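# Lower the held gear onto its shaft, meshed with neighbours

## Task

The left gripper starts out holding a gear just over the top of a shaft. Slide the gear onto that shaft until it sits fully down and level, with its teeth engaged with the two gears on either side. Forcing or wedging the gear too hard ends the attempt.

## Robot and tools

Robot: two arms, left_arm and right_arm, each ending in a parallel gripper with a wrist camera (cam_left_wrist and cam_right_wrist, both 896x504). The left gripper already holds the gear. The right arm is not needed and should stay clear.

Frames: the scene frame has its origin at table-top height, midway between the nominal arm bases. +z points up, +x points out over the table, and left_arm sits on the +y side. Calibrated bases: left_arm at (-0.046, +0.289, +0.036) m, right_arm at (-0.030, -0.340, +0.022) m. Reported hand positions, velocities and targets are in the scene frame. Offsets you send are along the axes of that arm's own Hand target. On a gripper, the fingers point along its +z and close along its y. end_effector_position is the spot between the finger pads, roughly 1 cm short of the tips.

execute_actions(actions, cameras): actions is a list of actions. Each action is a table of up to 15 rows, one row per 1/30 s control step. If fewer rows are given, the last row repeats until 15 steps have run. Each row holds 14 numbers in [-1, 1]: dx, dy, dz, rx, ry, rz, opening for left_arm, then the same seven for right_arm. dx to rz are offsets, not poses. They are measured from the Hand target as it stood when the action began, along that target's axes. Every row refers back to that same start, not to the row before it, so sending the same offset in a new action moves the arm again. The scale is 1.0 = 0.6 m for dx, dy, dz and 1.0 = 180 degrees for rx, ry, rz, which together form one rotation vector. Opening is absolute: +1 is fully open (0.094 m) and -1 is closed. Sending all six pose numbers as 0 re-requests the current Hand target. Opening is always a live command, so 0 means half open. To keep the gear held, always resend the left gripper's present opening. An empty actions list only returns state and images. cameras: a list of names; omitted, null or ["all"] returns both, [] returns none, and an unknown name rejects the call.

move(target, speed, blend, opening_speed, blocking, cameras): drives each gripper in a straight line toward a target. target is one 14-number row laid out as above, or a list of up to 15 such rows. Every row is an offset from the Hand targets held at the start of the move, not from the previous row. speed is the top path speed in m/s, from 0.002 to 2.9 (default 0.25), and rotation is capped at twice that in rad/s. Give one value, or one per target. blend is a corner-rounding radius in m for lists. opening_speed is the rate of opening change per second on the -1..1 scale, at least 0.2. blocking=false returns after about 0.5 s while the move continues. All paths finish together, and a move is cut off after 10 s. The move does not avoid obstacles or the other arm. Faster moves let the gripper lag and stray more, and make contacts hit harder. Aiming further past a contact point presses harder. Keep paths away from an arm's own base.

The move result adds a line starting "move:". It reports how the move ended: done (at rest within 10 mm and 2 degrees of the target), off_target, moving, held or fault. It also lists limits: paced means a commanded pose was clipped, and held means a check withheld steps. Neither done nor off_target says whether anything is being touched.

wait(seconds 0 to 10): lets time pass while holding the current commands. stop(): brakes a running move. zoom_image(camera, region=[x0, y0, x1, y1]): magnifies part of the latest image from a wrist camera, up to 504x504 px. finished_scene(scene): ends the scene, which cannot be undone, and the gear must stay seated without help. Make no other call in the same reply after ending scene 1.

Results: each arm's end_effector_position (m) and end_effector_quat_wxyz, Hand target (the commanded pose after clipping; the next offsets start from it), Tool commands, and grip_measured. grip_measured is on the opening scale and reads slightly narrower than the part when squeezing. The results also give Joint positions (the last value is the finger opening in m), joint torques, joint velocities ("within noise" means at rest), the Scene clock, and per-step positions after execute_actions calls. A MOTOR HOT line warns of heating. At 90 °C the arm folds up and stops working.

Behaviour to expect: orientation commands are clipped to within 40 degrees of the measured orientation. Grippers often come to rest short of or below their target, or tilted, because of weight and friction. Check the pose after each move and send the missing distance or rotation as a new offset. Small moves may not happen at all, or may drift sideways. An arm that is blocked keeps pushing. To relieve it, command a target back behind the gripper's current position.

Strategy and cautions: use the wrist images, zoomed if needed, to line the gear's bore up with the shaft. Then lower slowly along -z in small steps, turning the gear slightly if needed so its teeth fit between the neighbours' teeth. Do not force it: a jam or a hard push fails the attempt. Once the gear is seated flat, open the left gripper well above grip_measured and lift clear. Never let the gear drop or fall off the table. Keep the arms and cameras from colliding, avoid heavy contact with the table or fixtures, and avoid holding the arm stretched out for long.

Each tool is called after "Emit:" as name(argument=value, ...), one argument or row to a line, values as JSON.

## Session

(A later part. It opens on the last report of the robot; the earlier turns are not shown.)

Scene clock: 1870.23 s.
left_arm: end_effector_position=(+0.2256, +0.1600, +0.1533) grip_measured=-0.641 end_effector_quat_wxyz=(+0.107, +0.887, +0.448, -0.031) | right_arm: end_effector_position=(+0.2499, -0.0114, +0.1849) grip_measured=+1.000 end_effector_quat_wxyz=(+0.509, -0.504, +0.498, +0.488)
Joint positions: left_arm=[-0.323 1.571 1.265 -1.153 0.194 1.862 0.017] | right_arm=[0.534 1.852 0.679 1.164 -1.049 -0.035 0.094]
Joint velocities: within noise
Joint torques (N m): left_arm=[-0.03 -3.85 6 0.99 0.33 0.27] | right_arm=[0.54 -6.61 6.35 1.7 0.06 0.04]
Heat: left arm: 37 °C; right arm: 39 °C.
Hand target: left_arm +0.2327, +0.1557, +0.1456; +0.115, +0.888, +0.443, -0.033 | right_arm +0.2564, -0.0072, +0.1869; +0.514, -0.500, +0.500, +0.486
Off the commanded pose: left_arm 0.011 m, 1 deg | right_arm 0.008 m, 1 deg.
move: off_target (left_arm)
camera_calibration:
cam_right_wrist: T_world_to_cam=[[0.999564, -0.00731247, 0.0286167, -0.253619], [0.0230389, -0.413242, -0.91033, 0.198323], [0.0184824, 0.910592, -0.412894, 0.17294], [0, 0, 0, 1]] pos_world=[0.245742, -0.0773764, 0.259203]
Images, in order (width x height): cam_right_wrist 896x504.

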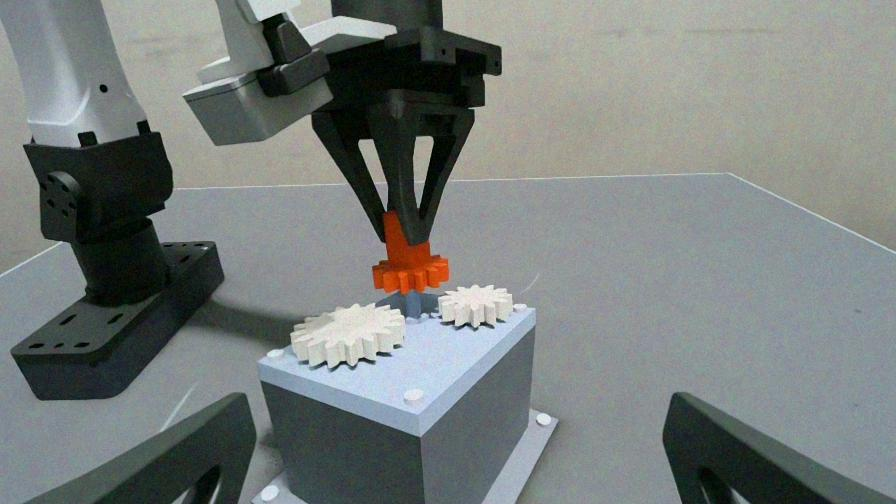

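Emit:
move(
  target=[
    [0.012,-0.002,0,0,0,0,-1,0,0,0,0,0,0,1],
  ],
  speed=0.006,
  cameras=[],
)

Emit:
move(
  target=[
    [-0.01,0,0.001,0,0,0,-1,0,0,0,0,0,0,1],
  ],
  speed=0.006,
)

Emit:
zoom_image(
  camera="cam_right_wrist",
  region=[360, 190, 480, 310],
)

Emit:
zoom_image(
  camera="cam_left_wrist",
  region=[400, 220, 520, 320],
)

Scene clock: 1881.93 s.
left_arm: end_effector_position=(+0.2262, +0.1614, +0.1527) grip_measured=-0.641 end_effector_quat_wxyz=(+0.115, +0.887, +0.446, -0.041) | right_arm: end_effector_position=(+0.2499, -0.0114, +0.1849) grip_measured=+1.000 end_effector_quat_wxyz=(+0.509, -0.504, +0.498, +0.488)
Joint positions: left_arm=[-0.302 1.576 1.265 -1.155 0.221 1.887 0.017] | right_arm=[0.534 1.852 0.679 1.164 -1.049 -0.035 0.094]
Joint velocities: within noise
Joint torques (N m): left_arm=[0.24 -3.85 6.13 1.02 0.1 0.29] | right_arm=[0.64 -6.71 6.43 1.7 0.07 0.07]
Heat: left arm: 38 °C; right arm: 39 °C.
Hand target: left_arm +0.2360, +0.1620, +0.1442; +0.116, +0.888, +0.443, -0.033 | right_arm +0.2564, -0.0072, +0.1869; +0.514, -0.500, +0.500, +0.486
Off the commanded pose: left_arm 0.013 m, 1 deg | right_arm 0.008 m, 1 deg.
move: off_target (left_arm)
No camera images: "cameras" was empty.

Scene clock: 1883.13 s.
left_arm: end_effector_position=(+0.2259, +0.1608, +0.1527) grip_measured=-0.641 end_effector_quat_wxyz=(+0.115, +0.887, +0.445, -0.041) | right_arm: end_effector_position=(+0.2499, -0.0114, +0.1849) grip_measured=+1.000 end_effector_quat_wxyz=(+0.509, -0.504, +0.498, +0.488)
Joint positions: left_arm=[-0.304 1.576 1.265 -1.155 0.221 1.887 0.017] | right_arm=[0.534 1.852 0.679 1.164 -1.049 -0.035 0.094]
Joint velocities: within noise
Joint torques (N m): left_arm=[-1.31 -4.56 5.37 1.02 0.08 0.08] | right_arm=[0.68 -6.83 6.37 1.68 0.06 0.04]
Heat: left arm: 38 °C; right arm: 39 °C.
Hand target: left_arm +0.2324, +0.1571, +0.1445; +0.116, +0.888, +0.443, -0.033 | right_arm +0.2564, -0.0072, +0.1869; +0.514, -0.500, +0.500, +0.486
Off the commanded pose: left_arm 0.011 m, 1 deg | right_arm 0.008 m, 1 deg.
move: off_target (left_arm)
camera_calibration:
cam_left_wrist: T_world_to_cam=[[-0.779649, 0.600637, -0.17715, 0.110514], [0.549039, 0.791692, 0.267919, -0.255492], [0.30117, 0.11162, -0.947015, 0.145505], [0, 0, 0, 1]] pos_world=[0.182616, 0.119651, 0.225825]
cam_right_wrist: T_world_to_cam=[[0.999564, -0.00731247, 0.0286167, -0.253619], [0.0230389, -0.413242, -0.91033, 0.198323], [0.0184824, 0.910592, -0.412894, 0.17294], [0, 0, 0, 1]] pos_world=[0.245742, -0.0773764, 0.259203]

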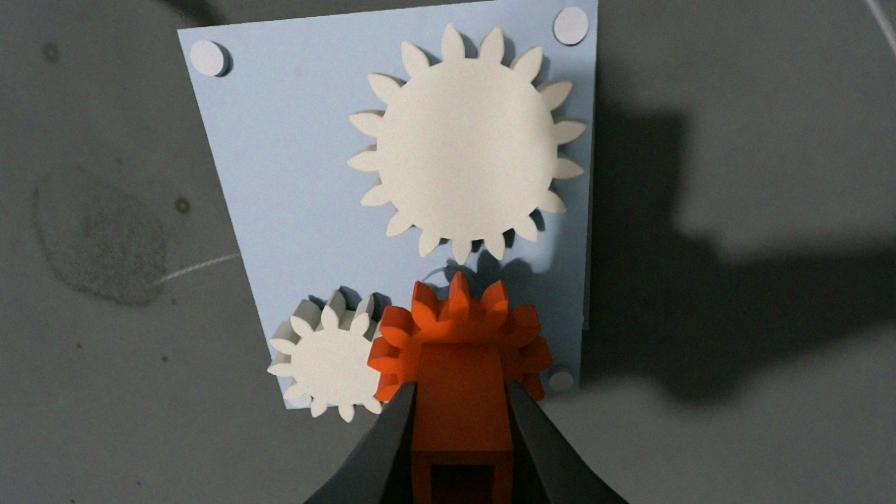

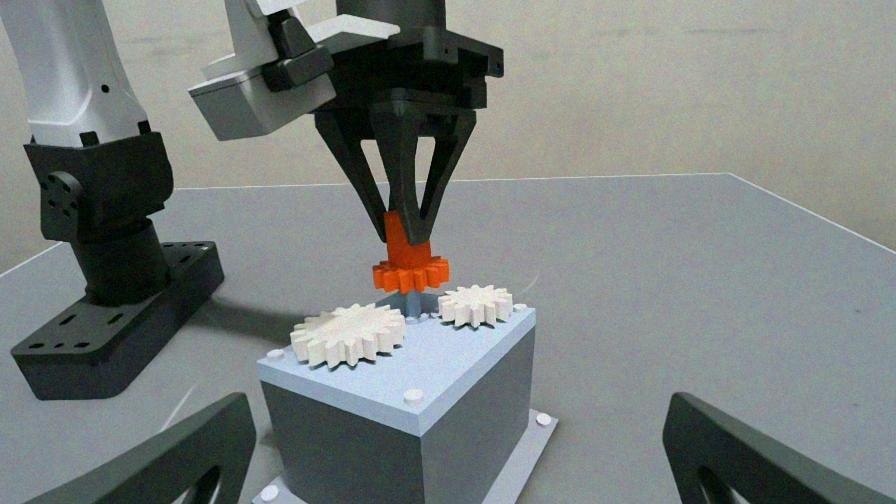

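Scaled by 4.200 from the camera's 896x504 image, which has a finer 1280x720 frame.

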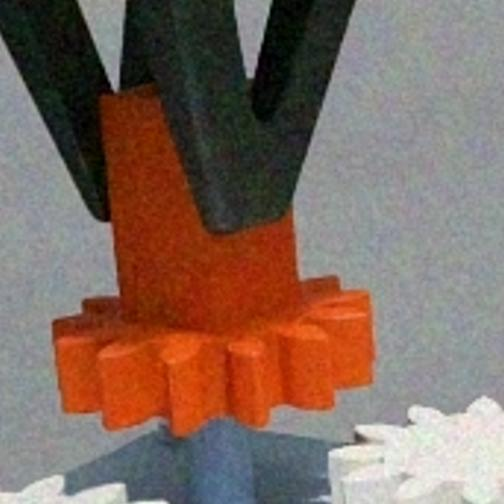

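Scaled by 4.200 from the camera's 896x504 image, which has a finer 1280x720 frame.

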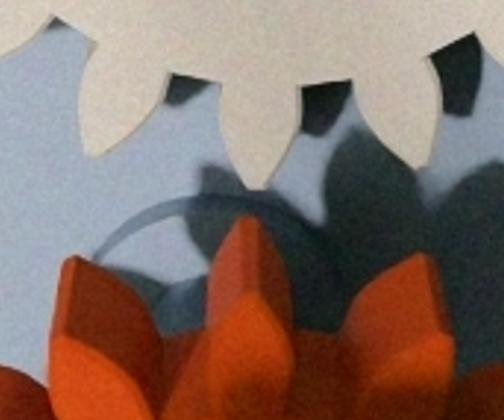

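Emit:
move(
  target=[-0.003,-0.0005,-0.004,0,0,0,-1,0,-0.055,0.067,-0.139,0,0,1],
  speed=0.1,
)

Emit:
zoom_image(
  camera="cam_right_wrist",
  region=[340, 150, 600, 350],
)

Scene clock: 1966.73 s.
left_arm: end_effector_position=(+0.2258, +0.1607, +0.1527) grip_measured=-0.641 end_effector_quat_wxyz=(+0.115, +0.886, +0.446, -0.042) | right_arm: end_effector_position=(+0.2874, +0.0315, +0.1856) grip_measured=+1.000 end_effector_quat_wxyz=(-0.390, +0.590, -0.394, -0.587)
Joint positions: left_arm=[-0.305 1.576 1.265 -1.155 0.221 1.882 0.017] | right_arm=[0.528 2.175 1.246 0.86 -1.465 -0.067 0.094]
Joint velocities: within noise
Joint torques (N m): left_arm=[-1.58 -5 6 0.95 0.09 0.07] | right_arm=[-0.02 -10.63 7.45 1.42 -0.27 -0.21]
Heat: left arm: 37 °C; right arm: 39 °C.
Hand target: left_arm +0.2310, +0.1565, +0.1471; +0.115, +0.888, +0.443, -0.033 | right_arm +0.2905, +0.0321, +0.1877; -0.393, +0.599, -0.383, -0.583
Off the commanded pose: left_arm 0.009 m, 1 deg | right_arm 0.004 m, 2 deg.
move: done
camera_calibration:
cam_left_wrist: T_world_to_cam=[[-0.782053, 0.597843, -0.176004, 0.111226], [0.546586, 0.793648, 0.267143, -0.255001], [0.299395, 0.112719, -0.947448, 0.145787], [0, 0, 0, 1]] pos_world=[0.182716, 0.119452, 0.225824]
cam_right_wrist: T_world_to_cam=[[0.919952, 0.392028, -0.001592, -0.274912], [0.161573, -0.382849, -0.909572, 0.174856], [-0.357188, 0.836505, -0.415544, 0.244317], [0, 0, 0, 1]] pos_world=[0.311921, -0.0296556, 0.260131]

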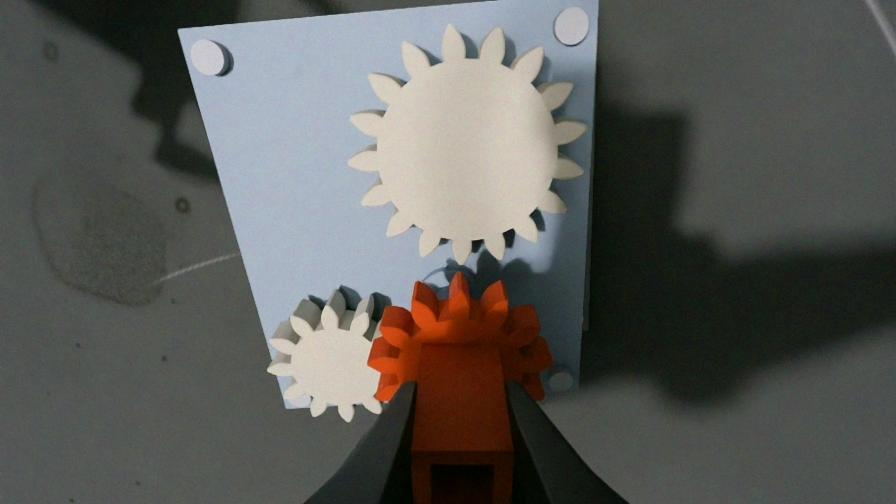

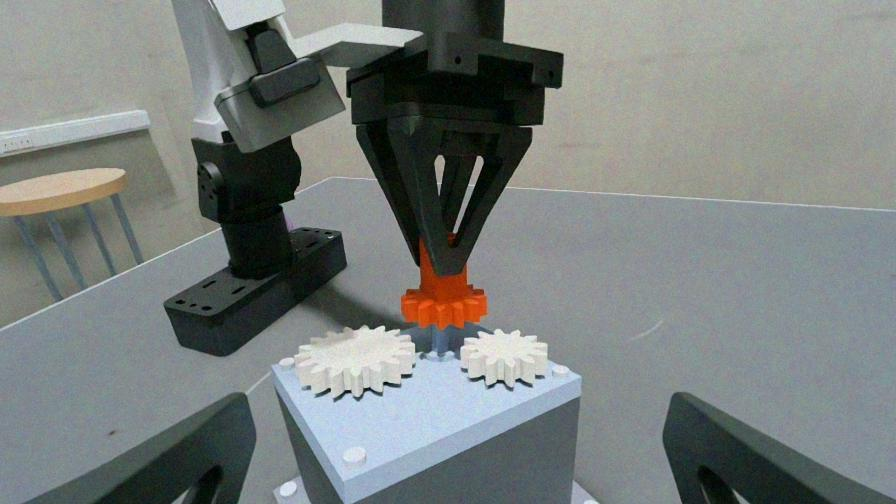

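Scaled by 1.938 from the camera's 896x504 image, which has a finer 1280x720 frame.

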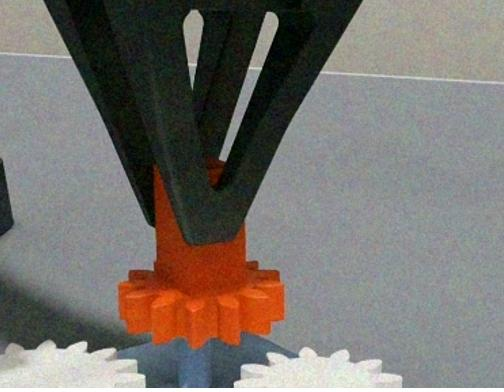

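Good view.

Emit:
zoom_image(
  camera="cam_right_wrist",
  region=[390, 220, 500, 370],
)

Emit:
zoom_image(
  camera="cam_right_wrist",
  region=[390, 280, 500, 370],
)

Scaled by 3.360 from the camera's 896x504 image, which has a finer 1280x720 frame.

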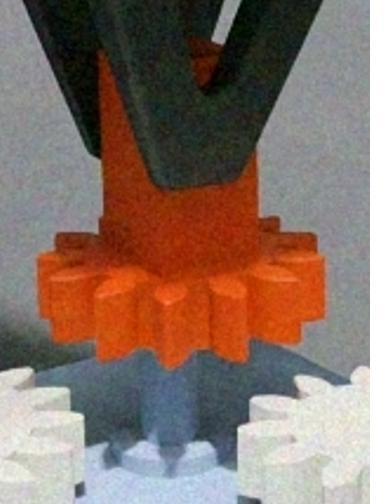

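Scaled by 4.582 from the camera's 896x504 image, which has a finer 1280x720 frame.

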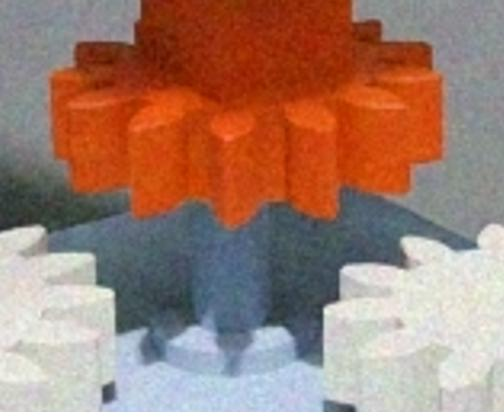

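Emit:
move(
  target=[
    [0.004,-0.004,-0.042,0,0,0,-1,0,0,0,0,0,0,1],
    [-0.006,-0.0023,-0.042,0,0,0,-1,0,0,0,0,0,0,1],
    [-0.006,-0.0023,-0.0131,0,0,0,-1,0,0,0,0,0,0,1],
  ],
  speed=0.04,
)

Emit:
zoom_image(
  camera="cam_right_wrist",
  region=[390, 260, 500, 370],
)

Emit:
zoom_image(
  camera="cam_left_wrist",
  region=[400, 220, 520, 320],
)

Scene clock: 2005.50 s.
left_arm: end_effector_position=(+0.2255, +0.1584, +0.1555) grip_measured=-0.641 end_effector_quat_wxyz=(+0.112, +0.888, +0.444, -0.038) | right_arm: end_effector_position=(+0.2871, +0.0313, +0.1820) grip_measured=+1.000 end_effector_quat_wxyz=(-0.386, +0.590, -0.397, -0.588)
Joint positions: left_arm=[-0.318 1.576 1.277 -1.165 0.212 1.877 0.017] | right_arm=[0.528 2.175 1.246 0.819 -1.466 -0.098 0.094]
Joint velocities: within noise
Joint torques (N m): left_arm=[-0.79 -6.27 6.26 0.71 0.15 0.08] | right_arm=[-0.06 -11.17 7.64 1.45 -0.29 -0.24]
Heat: left arm: 37 °C; right arm: 40 °C.
Hand target: left_arm +0.2273, +0.1564, +0.1550; +0.115, +0.888, +0.443, -0.033 | right_arm +0.2905, +0.0321, +0.1877; -0.393, +0.599, -0.383, -0.583
Off the commanded pose: left_arm 0.003 m, 1 deg | right_arm 0.007 m, 2 deg.
move: done
camera_calibration:
cam_left_wrist: T_world_to_cam=[[-0.77746, 0.604133, -0.174869, 0.11073], [0.550325, 0.788064, 0.275858, -0.255129], [0.304463, 0.118234, -0.945158, 0.14641], [0, 0, 0, 1]] pos_world=[0.181916, 0.116851, 0.228123]
cam_right_wrist: T_world_to_cam=[[0.919632, 0.392641, -0.010526, -0.27285], [0.155841, -0.389343, -0.907814, 0.17304], [-0.360543, 0.833214, -0.419242, 0.244545], [0, 0, 0, 1]] pos_world=[0.312123, -0.0292538, 0.25674]

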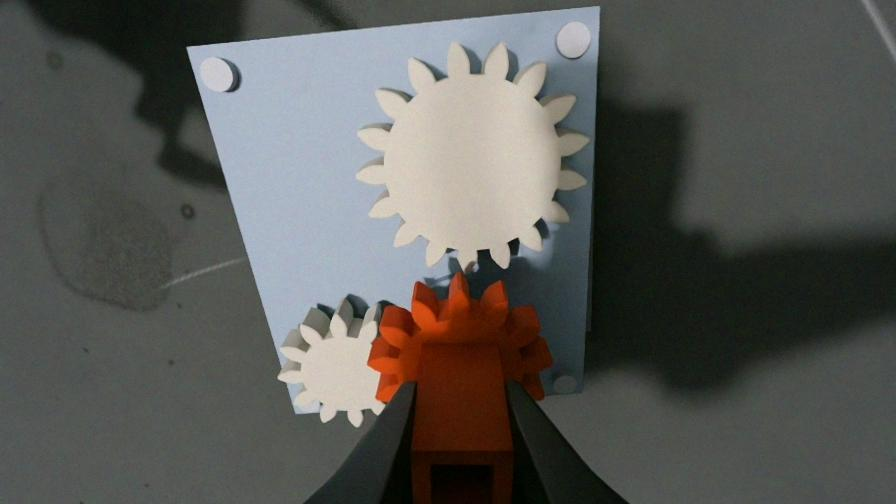

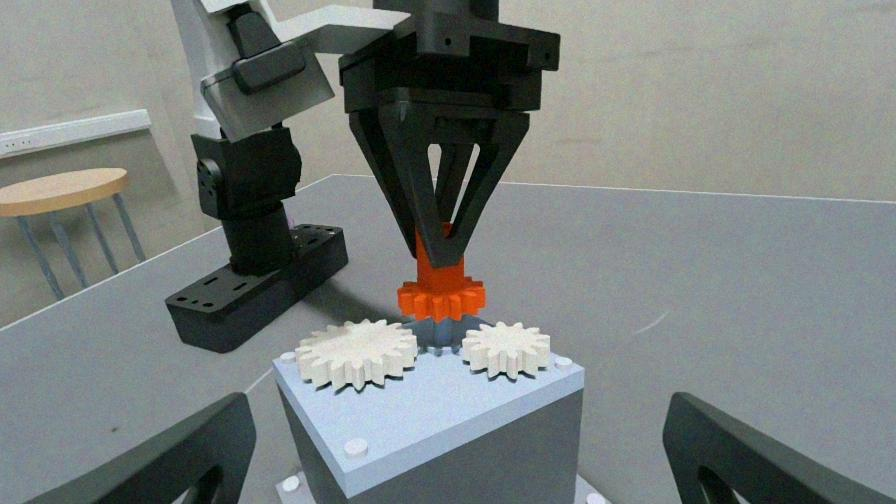

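Scaled by 4.582 from the camera's 896x504 image, which has a finer 1280x720 frame.

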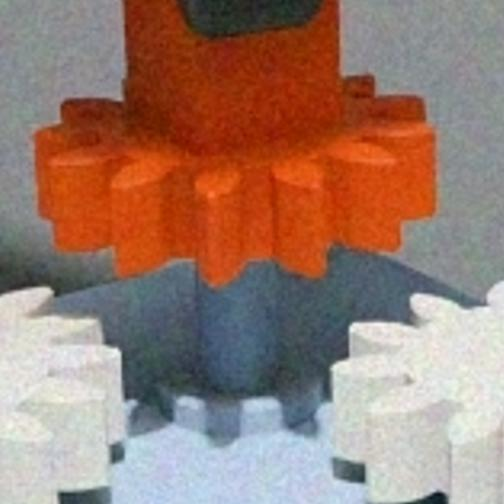

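Scaled by 4.200 from the camera's 896x504 image, which has a finer 1280x720 frame.

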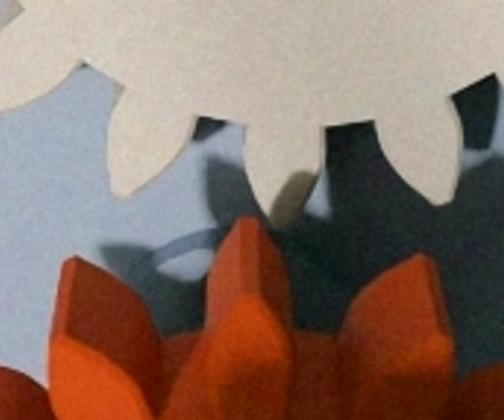

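Emit:
move(
  target=[
    [0.0095,-0.002,-0.035,0,0,0,-1,0,0,0,0,0,0,1],
    [0.0011,-0.0003,-0.035,0,0,0,-1,0,0,0,0,0,0,1],
    [0.0011,-0.0003,0.005,0,0,0,-1,0,0,0,0,0,0,1],
  ],
  speed=0.04,
)

Emit:
zoom_image(
  camera="cam_right_wrist",
  region=[390, 260, 500, 370],
)

Emit:
zoom_image(
  camera="cam_left_wrist",
  region=[400, 220, 520, 320],
)

Scene clock: 2022.80 s.
left_arm: end_effector_position=(+0.2240, +0.1594, +0.1536) grip_measured=-0.641 end_effector_quat_wxyz=(+0.109, +0.889, +0.444, -0.040) | right_arm: end_effector_position=(+0.2870, +0.0313, +0.1813) grip_measured=+1.000 end_effector_quat_wxyz=(-0.385, +0.590, -0.398, -0.588)
Joint positions: left_arm=[-0.317 1.576 1.27 -1.165 0.211 1.878 0.017] | right_arm=[0.528 2.175 1.246 0.811 -1.466 -0.104 0.094]
Joint velocities: within noise
Joint torques (N m): left_arm=[-0.88 -6.06 5.94 0.84 0.18 0.11] | right_arm=[0.02 -11.25 7.72 1.4 -0.29 -0.22]
Heat: left arm: 37 °C; right arm: 40 °C.
Hand target: left_arm +0.2277, +0.1563, +0.1520; +0.115, +0.888, +0.443, -0.033 | right_arm +0.2905, +0.0321, +0.1877; -0.393, +0.600, -0.383, -0.583
Off the commanded pose: left_arm 0.005 m, 1 deg | right_arm 0.007 m, 2 deg.
move: done
camera_calibration:
cam_left_wrist: T_world_to_cam=[[-0.778273, 0.604963, -0.168255, 0.107687], [0.552199, 0.786955, 0.27528, -0.254654], [0.298944, 0.121333, -0.946526, 0.145901], [0, 0, 0, 1]] pos_world=[0.180814, 0.117552, 0.226319]
cam_right_wrist: T_world_to_cam=[[0.919603, 0.392662, -0.0120793, -0.27249], [0.154848, -0.390565, -0.907459, 0.172629], [-0.361042, 0.832632, -0.419968, 0.244493], [0, 0, 0, 1]] pos_world=[0.312124, -0.0291534, 0.256041]

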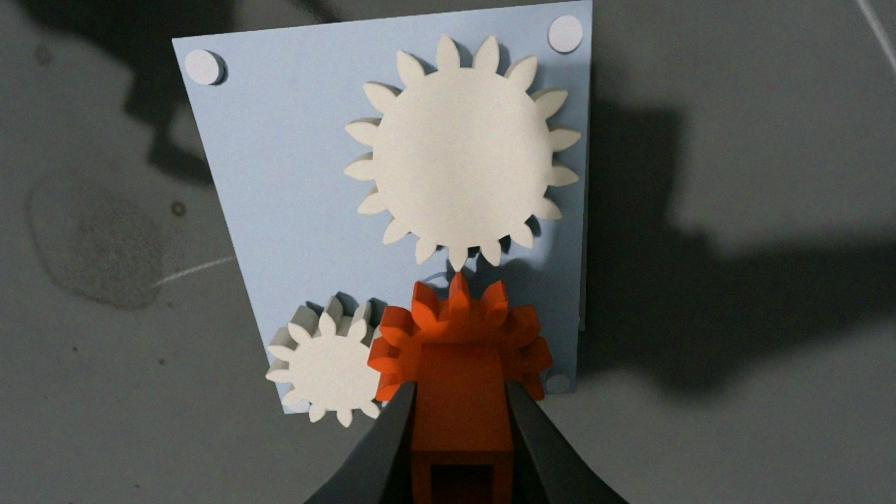

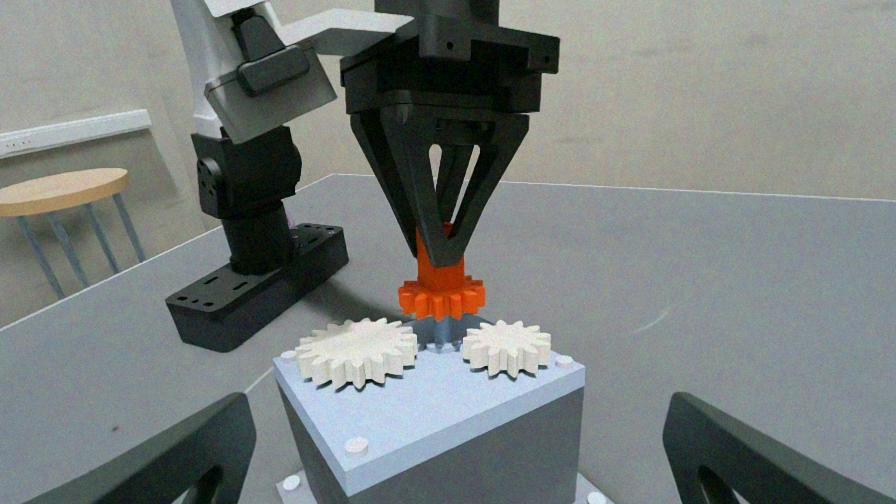

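Scaled by 4.582 from the camera's 896x504 image, which has a finer 1280x720 frame.

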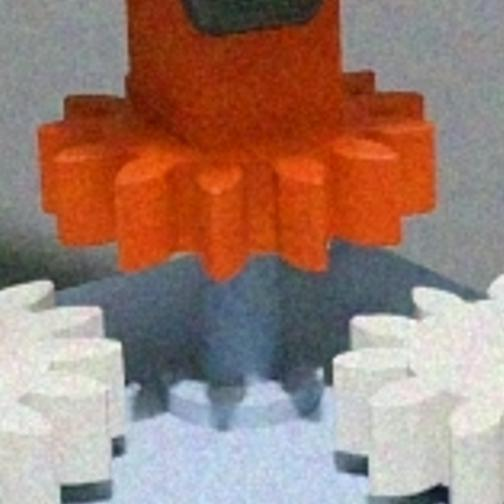

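Scaled by 4.200 from the camera's 896x504 image, which has a finer 1280x720 frame.

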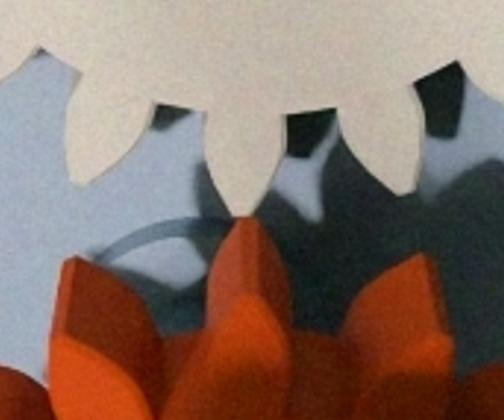

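Emit:
move(
  target=[
    [0.003,0.006,-0.006,0,0,0,-1,0,0,0,0,0,0,1],
  ],
  speed=0.02,
  cameras=[],
)

Emit:
move(
  target=[
    [0,0,0.003,0,0,0,-1,0,0,0,0,0,0,1],
  ],
  speed=0.02,
)

Emit:
zoom_image(
  camera="cam_right_wrist",
  region=[390, 260, 500, 370],
)

Emit:
zoom_image(
  camera="cam_left_wrist",
  region=[400, 220, 520, 320],
)

Scene clock: 2044.27 s.
left_arm: end_effector_position=(+0.2240, +0.1594, +0.1536) grip_measured=-0.641 end_effector_quat_wxyz=(+0.109, +0.888, +0.444, -0.040) | right_arm: end_effector_position=(+0.2870, +0.0313, +0.1812) grip_measured=+1.000 end_effector_quat_wxyz=(-0.385, +0.590, -0.398, -0.588)
Joint positions: left_arm=[-0.317 1.576 1.27 -1.165 0.211 1.877 0.017] | right_arm=[0.528 2.175 1.246 0.81 -1.466 -0.105 0.094]
Joint velocities: within noise
Joint torques (N m): left_arm=[-0.55 -4.94 8.62 0.65 0.18 0.13] | right_arm=[-0.16 -11.34 7.73 1.41 -0.27 -0.2]
Heat: left arm: 37 °C; right arm: 41 °C.
Hand target: left_arm +0.2315, +0.1564, +0.1558; +0.115, +0.888, +0.443, -0.033 | right_arm +0.2905, +0.0321, +0.1877; -0.393, +0.599, -0.383, -0.583
Off the commanded pose: left_arm 0.008 m, 1 deg | right_arm 0.007 m, 2 deg.
move: done
No camera images: "cameras" was empty.

Scene clock: 2044.97 s.
left_arm: end_effector_position=(+0.2240, +0.1594, +0.1536) grip_measured=-0.641 end_effector_quat_wxyz=(+0.109, +0.888, +0.444, -0.040) | right_arm: end_effector_position=(+0.2870, +0.0313, +0.1811) grip_measured=+1.000 end_effector_quat_wxyz=(-0.385, +0.590, -0.398, -0.588)
Joint positions: left_arm=[-0.317 1.576 1.27 -1.165 0.211 1.877 0.017] | right_arm=[0.528 2.175 1.246 0.81 -1.466 -0.105 0.094]
Joint velocities: within noise
Joint torques (N m): left_arm=[-0.64 -4.94 8.08 0.74 0.19 0.11] | right_arm=[-0.05 -11.33 7.72 1.38 -0.27 -0.18]
Heat: left arm: 37 °C; right arm: 41 °C.
Hand target: left_arm +0.2316, +0.1560, +0.1541; +0.115, +0.888, +0.443, -0.033 | right_arm +0.2905, +0.0321, +0.1877; -0.393, +0.599, -0.383, -0.583
Off the commanded pose: left_arm 0.008 m, 1 deg | right_arm 0.007 m, 2 deg.
move: done
camera_calibration:
cam_left_wrist: T_world_to_cam=[[-0.77878, 0.604348, -0.168123, 0.107821], [0.551634, 0.787396, 0.275151, -0.254575], [0.298666, 0.12154, -0.946587, 0.14594], [0, 0, 0, 1]] pos_world=[0.180814, 0.117552, 0.226319]
cam_right_wrist: T_world_to_cam=[[0.919573, 0.392711, -0.0127897, -0.272299], [0.154324, -0.390917, -0.907396, 0.172676], [-0.361344, 0.832444, -0.420081, 0.244569], [0, 0, 0, 1]] pos_world=[0.312124, -0.0291533, 0.255942]

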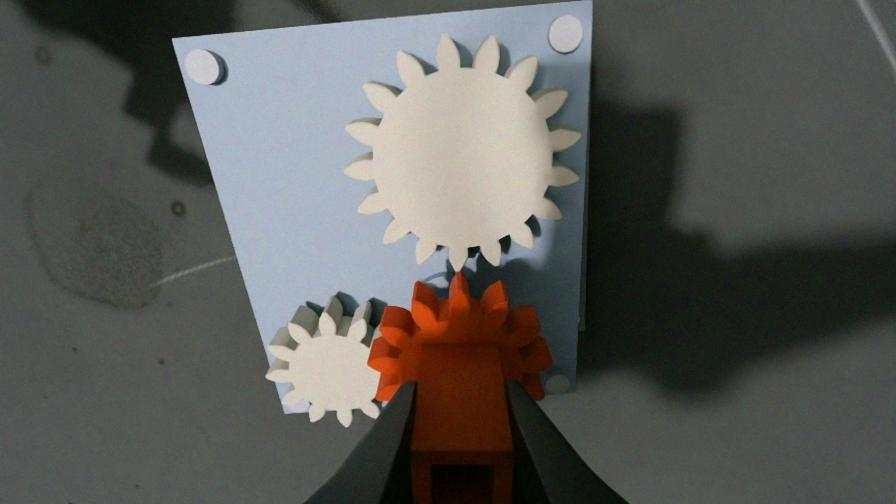

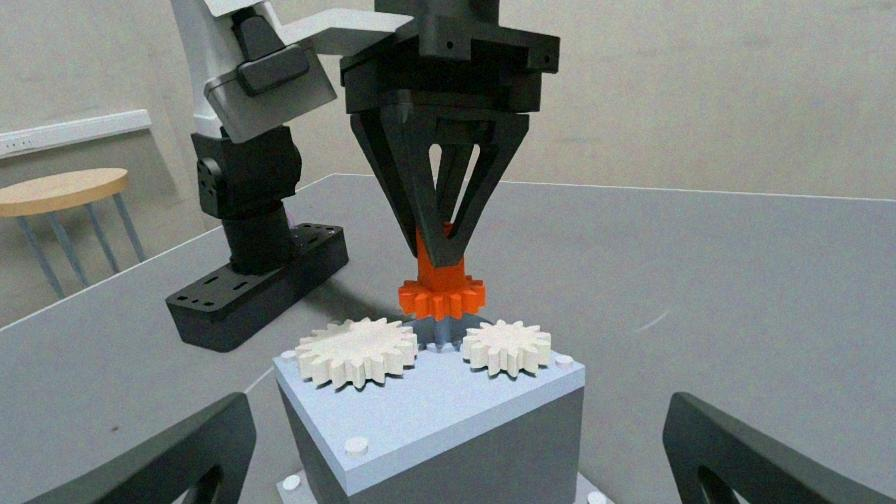

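Scaled by 4.582 from the camera's 896x504 image, which has a finer 1280x720 frame.

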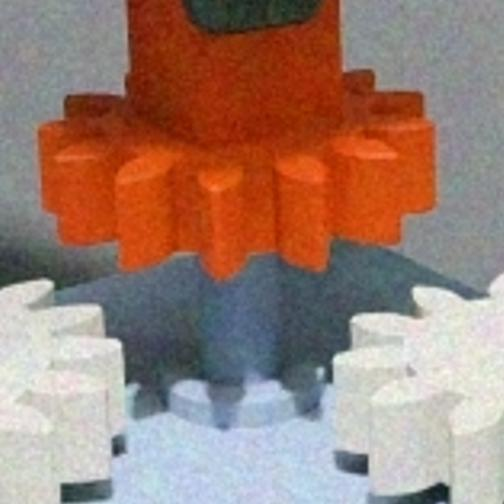

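Scaled by 4.200 from the camera's 896x504 image, which has a finer 1280x720 frame.

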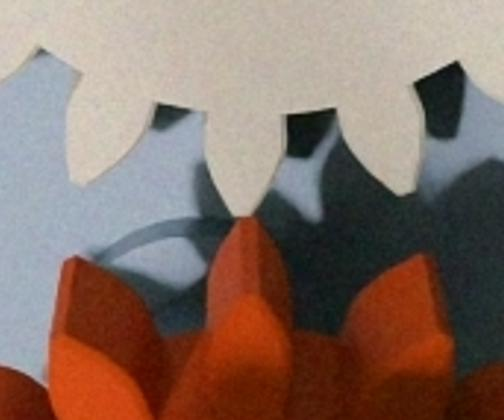

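Emit:
move(
  target=[
    [0.006,-0.0075,-0.035,0,0,0,-1,0,0,0,0,0,0,1],
    [-0.003,-0.0058,-0.035,0,0,0,-1,0,0,0,0,0,0,1],
    [-0.003,-0.0058,0.0003,0,0,0,-1,0,0,0,0,0,0,1],
  ],
  speed=0.04,
)

Emit:
zoom_image(
  camera="cam_right_wrist",
  region=[390, 260, 500, 370],
)

Emit:
zoom_image(
  camera="cam_left_wrist",
  region=[400, 220, 520, 320],
)

Scene clock: 2064.47 s.
left_arm: end_effector_position=(+0.2260, +0.1589, +0.1545) grip_measured=-0.641 end_effector_quat_wxyz=(+0.112, +0.889, +0.443, -0.037) | right_arm: end_effector_position=(+0.2870, +0.0313, +0.1810) grip_measured=+1.000 end_effector_quat_wxyz=(-0.385, +0.590, -0.398, -0.588)
Joint positions: left_arm=[-0.316 1.576 1.273 -1.159 0.21 1.878 0.017] | right_arm=[0.528 2.175 1.246 0.809 -1.466 -0.106 0.094]
Joint velocities: within noise
Joint torques (N m): left_arm=[-0.91 -6.09 6.23 0.71 0.2 0.09] | right_arm=[0.01 -11.34 7.72 1.41 -0.27 -0.22]
Heat: left arm: 39 °C; right arm: 41 °C.
Hand target: left_arm +0.2277, +0.1566, +0.1536; +0.115, +0.888, +0.443, -0.033 | right_arm +0.2905, +0.0321, +0.1877; -0.393, +0.599, -0.383, -0.583
Off the commanded pose: left_arm 0.003 m, 1 deg | right_arm 0.008 m, 2 deg.
move: done
camera_calibration:
cam_left_wrist: T_world_to_cam=[[-0.776903, 0.604515, -0.176022, 0.110723], [0.549895, 0.787636, 0.277931, -0.255703], [0.306655, 0.119131, -0.944336, 0.144511], [0, 0, 0, 1]] pos_world=[0.182316, 0.117251, 0.227024]
cam_right_wrist: T_world_to_cam=[[0.919566, 0.392726, -0.0128431, -0.272283], [0.154333, -0.391042, -0.907341, 0.172565], [-0.361359, 0.832378, -0.420199, 0.24456], [0, 0, 0, 1]] pos_world=[0.312124, -0.0291533, 0.255842]

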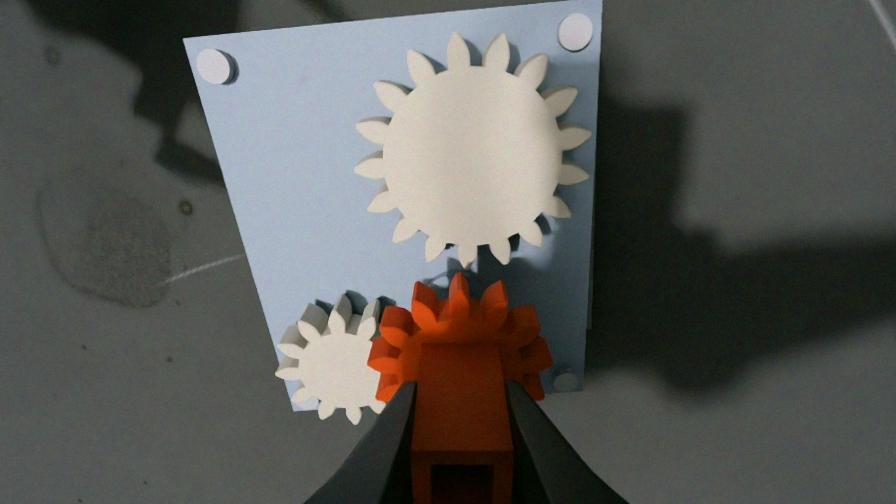

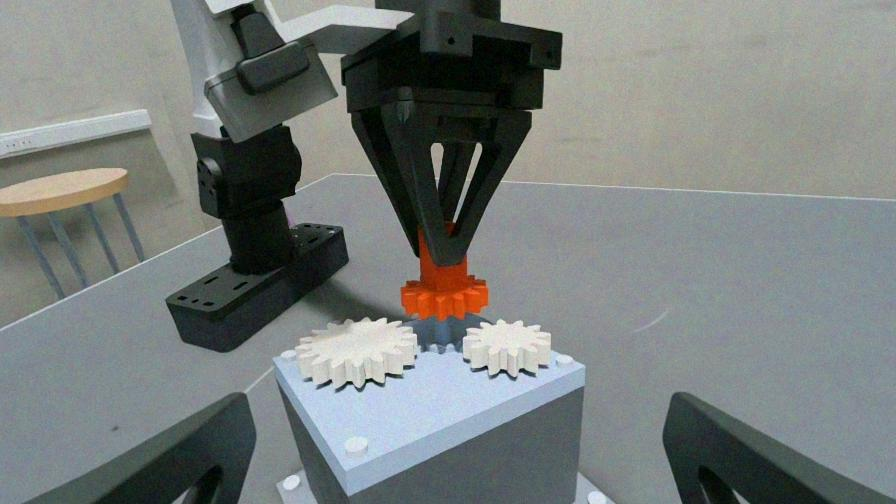

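Scaled by 4.582 from the camera's 896x504 image, which has a finer 1280x720 frame.

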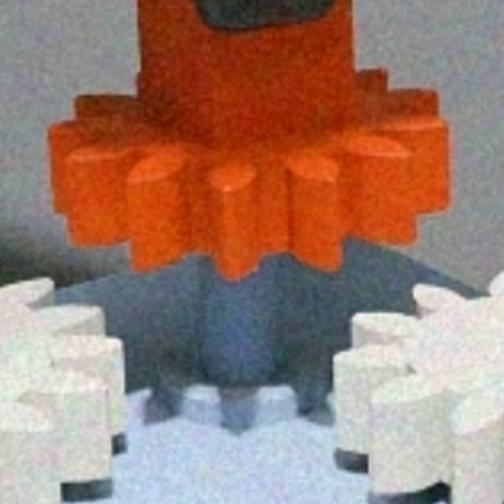

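Scaled by 4.200 from the camera's 896x504 image, which has a finer 1280x720 frame.

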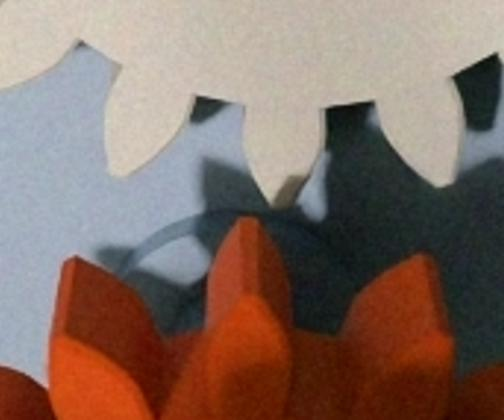

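Emit:
move(
  target=[
    [-0.0017,0.0,0,0,0,0,-1,0,0,0,0,0,0,1],
    [-0.0017,0.0,0.004,0,0,0,-1,0,0,0,0,0,0,1],
  ],
  speed=0.02,
)

Emit:
zoom_image(
  camera="cam_right_wrist",
  region=[390, 260, 500, 370],
)

Emit:
zoom_image(
  camera="cam_left_wrist",
  region=[400, 220, 520, 320],
)

Scene clock: 2082.17 s.
left_arm: end_effector_position=(+0.2265, +0.1578, +0.1540) grip_measured=-0.641 end_effector_quat_wxyz=(+0.113, +0.888, +0.444, -0.036) | right_arm: end_effector_position=(+0.2870, +0.0313, +0.1810) grip_measured=+1.000 end_effector_quat_wxyz=(-0.385, +0.590, -0.398, -0.588)
Joint positions: left_arm=[-0.319 1.576 1.27 -1.153 0.21 1.873 0.017] | right_arm=[0.528 2.175 1.246 0.808 -1.466 -0.106 0.094]
Joint velocities: within noise
Joint torques (N m): left_arm=[-1.11 -6.13 5.75 0.77 0.19 0.11] | right_arm=[-0.12 -11.29 7.79 1.42 -0.27 -0.22]
Heat: left arm: 37 °C; right arm: 41 °C.
Hand target: left_arm +0.2273, +0.1552, +0.1514; +0.115, +0.888, +0.443, -0.033 | right_arm +0.2905, +0.0321, +0.1877; -0.393, +0.600, -0.383, -0.583
Off the commanded pose: left_arm 0.004 m, 0 deg | right_arm 0.008 m, 2 deg.
move: done
camera_calibration:
cam_left_wrist: T_world_to_cam=[[-0.777566, 0.602888, -0.178654, 0.112404], [0.547711, 0.788942, 0.278537, -0.254699], [0.308874, 0.118731, -0.943663, 0.143379], [0, 0, 0, 1]] pos_world=[0.182617, 0.116152, 0.226326]
cam_right_wrist: T_world_to_cam=[[0.919566, 0.392725, -0.0128414, -0.272284], [0.154367, -0.391117, -0.907303, 0.172542], [-0.361343, 0.832343, -0.420281, 0.244575], [0, 0, 0, 1]] pos_world=[0.312124, -0.0291533, 0.255842]

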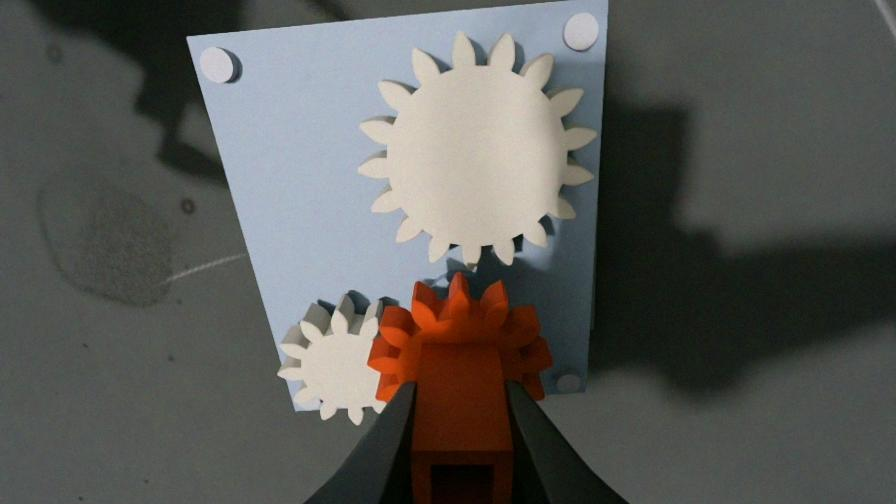

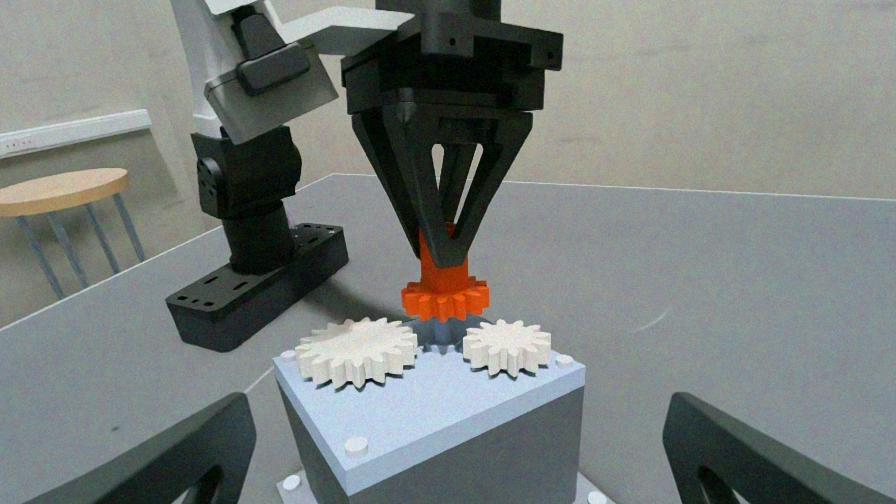

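Scaled by 4.582 from the camera's 896x504 image, which has a finer 1280x720 frame.

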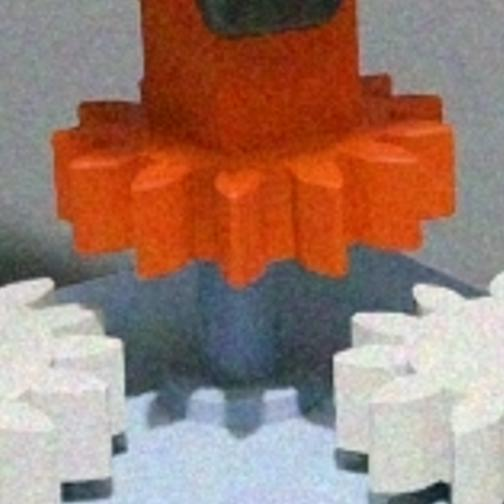

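Scaled by 4.200 from the camera's 896x504 image, which has a finer 1280x720 frame.

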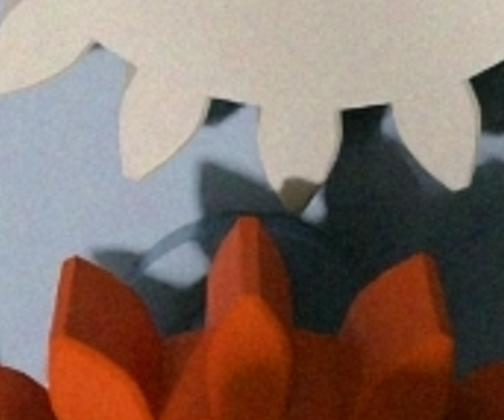

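Emit:
move(
  target=[
    [0.009,-0.003,-0.04,0,0,0,-1,0,0,0,0,0,0,1],
    [-0.0003,-0.0012,-0.04,0,0,0,-1,0,0,0,0,0,0,1],
    [-0.0003,-0.0012,-0.0025,0,0,0,-1,0,0,0,0,0,0,1],
  ],
  speed=0.04,
)

Emit:
zoom_image(
  camera="cam_right_wrist",
  region=[390, 260, 500, 370],
)

Emit:
zoom_image(
  camera="cam_left_wrist",
  region=[400, 220, 520, 320],
)

Scene clock: 2102.37 s.
left_arm: end_effector_position=(+0.2232, +0.1592, +0.1536) grip_measured=-0.641 end_effector_quat_wxyz=(+0.108, +0.888, +0.444, -0.041) | right_arm: end_effector_position=(+0.2870, +0.0313, +0.1810) grip_measured=+1.000 end_effector_quat_wxyz=(-0.385, +0.590, -0.398, -0.588)
Joint positions: left_arm=[-0.319 1.576 1.27 -1.168 0.21 1.875 0.017] | right_arm=[0.528 2.175 1.246 0.808 -1.466 -0.106 0.094]
Joint velocities: within noise
Joint torques (N m): left_arm=[-1.06 -6.41 5.9 0.82 0.19 0.09] | right_arm=[-0.06 -11.23 7.72 1.43 -0.28 -0.2]
Heat: left arm: 37 °C; right arm: 41 °C.
Hand target: left_arm +0.2266, +0.1558, +0.1528; +0.116, +0.888, +0.443, -0.033 | right_arm +0.2905, +0.0321, +0.1877; -0.393, +0.599, -0.383, -0.583
Off the commanded pose: left_arm 0.005 m, 1 deg | right_arm 0.008 m, 2 deg.
move: done
camera_calibration:
cam_left_wrist: T_world_to_cam=[[-0.779277, 0.604586, -0.164933, 0.106934], [0.552289, 0.786933, 0.27516, -0.253995], [0.29615, 0.123335, -0.947145, 0.146536], [0, 0, 0, 1]] pos_world=[0.180213, 0.117153, 0.226317]
cam_right_wrist: T_world_to_cam=[[0.919574, 0.392694, -0.0132182, -0.272191], [0.15405, -0.391279, -0.907287, 0.172632], [-0.361458, 0.832281, -0.420305, 0.244615], [0, 0, 0, 1]] pos_world=[0.312124, -0.0291532, 0.255842]

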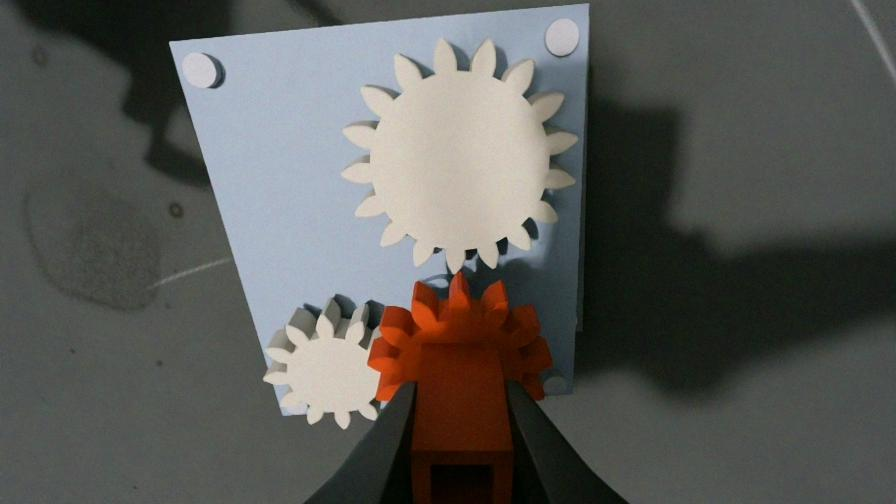

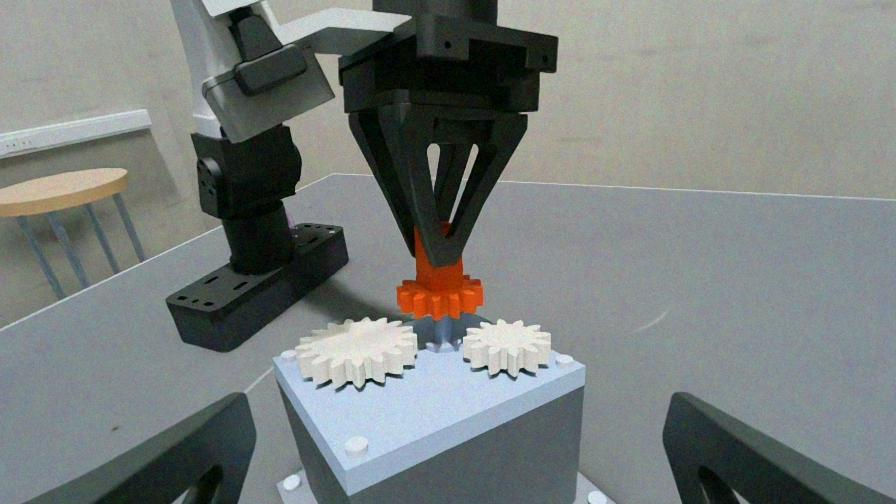

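Scaled by 4.582 from the camera's 896x504 image, which has a finer 1280x720 frame.

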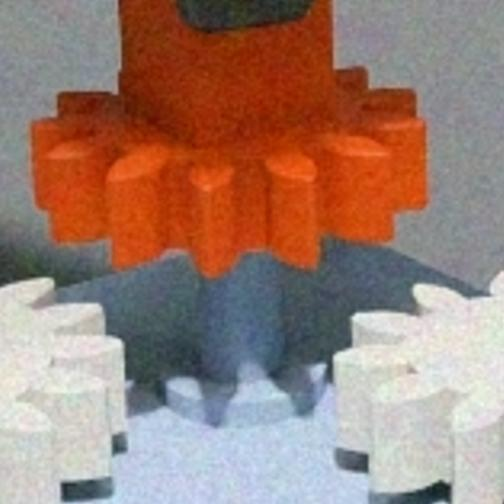

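Scaled by 4.200 from the camera's 896x504 image, which has a finer 1280x720 frame.

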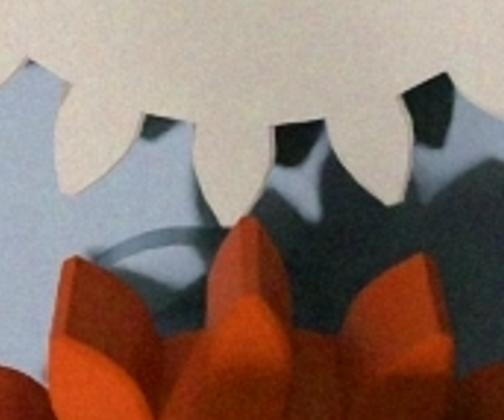

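Emit:
move(
  target=[
    [0.0013,0.0048,-0.003,0,0,0,-1,0,0,0,0,0,0,1],
  ],
  speed=0.02,
  cameras=[],
)

Emit:
move(
  target=[
    [0.0013,0.0048,-0.001,0,0,0,-1,0,0,0,0,0,0,1],
  ],
  speed=0.02,
  cameras=[],
)

Emit:
move(
  target=[
    [0.0013,0.0048,-0.001,0,0,0,-1,0,0,0,0,0,0,1],
  ],
  speed=0.02,
  cameras=[],
)

Scene clock: 2122.13 s.
left_arm: end_effector_position=(+0.2232, +0.1592, +0.1536) grip_measured=-0.641 end_effector_quat_wxyz=(+0.108, +0.888, +0.445, -0.041) | right_arm: end_effector_position=(+0.2870, +0.0313, +0.1809) grip_measured=+1.000 end_effector_quat_wxyz=(-0.385, +0.590, -0.398, -0.588)
Joint positions: left_arm=[-0.319 1.576 1.27 -1.168 0.21 1.874 0.017] | right_arm=[0.528 2.175 1.246 0.808 -1.466 -0.107 0.094]
Joint velocities: within noise
Joint torques (N m): left_arm=[-0.94 -5.63 7.56 0.72 0.2 0.08] | right_arm=[0.02 -11.45 7.79 1.42 -0.29 -0.23]
Heat: left arm: 37 °C; right arm: 41 °C.
Hand target: left_arm +0.2292, +0.1552, +0.1549; +0.116, +0.888, +0.443, -0.033 | right_arm +0.2905, +0.0321, +0.1877; -0.393, +0.599, -0.383, -0.583
Off the commanded pose: left_arm 0.007 m, 1 deg | right_arm 0.008 m, 2 deg.
move: done
No camera images: "cameras" was empty.

Scene clock: 2122.83 s.
left_arm: end_effector_position=(+0.2232, +0.1592, +0.1535) grip_measured=-0.641 end_effector_quat_wxyz=(+0.108, +0.888, +0.445, -0.041) | right_arm: end_effector_position=(+0.2870, +0.0313, +0.1809) grip_measured=+1.000 end_effector_quat_wxyz=(-0.385, +0.590, -0.398, -0.588)
Joint positions: left_arm=[-0.319 1.576 1.27 -1.168 0.21 1.874 0.017] | right_arm=[0.528 2.175 1.246 0.808 -1.466 -0.107 0.094]
Joint velocities: within noise
Joint torques (N m): left_arm=[-0.81 -4.64 8.85 0.68 0.23 0.11] | right_arm=[-0.08 -11.37 7.8 1.43 -0.26 -0.2]
Heat: left arm: 37 °C; right arm: 41 °C.
Hand target: left_arm +0.2320, +0.1543, +0.1559; +0.116, +0.888, +0.443, -0.033 | right_arm +0.2905, +0.0321, +0.1877; -0.393, +0.599, -0.383, -0.583
Off the commanded pose: left_arm 0.010 m, 1 deg | right_arm 0.008 m, 2 deg.
move: done
No camera images: "cameras" was empty.

Scene clock: 2123.53 s.
left_arm: end_effector_position=(+0.2236, +0.1590, +0.1537) grip_measured=-0.641 end_effector_quat_wxyz=(+0.104, +0.888, +0.445, -0.045) | right_arm: end_effector_position=(+0.2870, +0.0313, +0.1809) grip_measured=+1.000 end_effector_quat_wxyz=(-0.385, +0.590, -0.398, -0.588)
Joint positions: left_arm=[-0.319 1.588 1.284 -1.18 0.21 1.874 0.017] | right_arm=[0.528 2.175 1.246 0.808 -1.466 -0.107 0.094]
Joint velocities: within noise
Joint torques (N m): left_arm=[-0.87 -4.94 9.1 0.74 0.22 0.11] | right_arm=[-0.1 -11.34 7.79 1.41 -0.27 -0.22]
Heat: left arm: 37 °C; right arm: 41 °C.
Hand target: left_arm +0.2347, +0.1534, +0.1569; +0.116, +0.888, +0.443, -0.033 | right_arm +0.2905, +0.0321, +0.1877; -0.393, +0.599, -0.383, -0.583
Off the commanded pose: left_arm 0.013 m, 2 deg | right_arm 0.008 m, 2 deg.
move: off_target (left_arm)
No camera images: "cameras" was empty.


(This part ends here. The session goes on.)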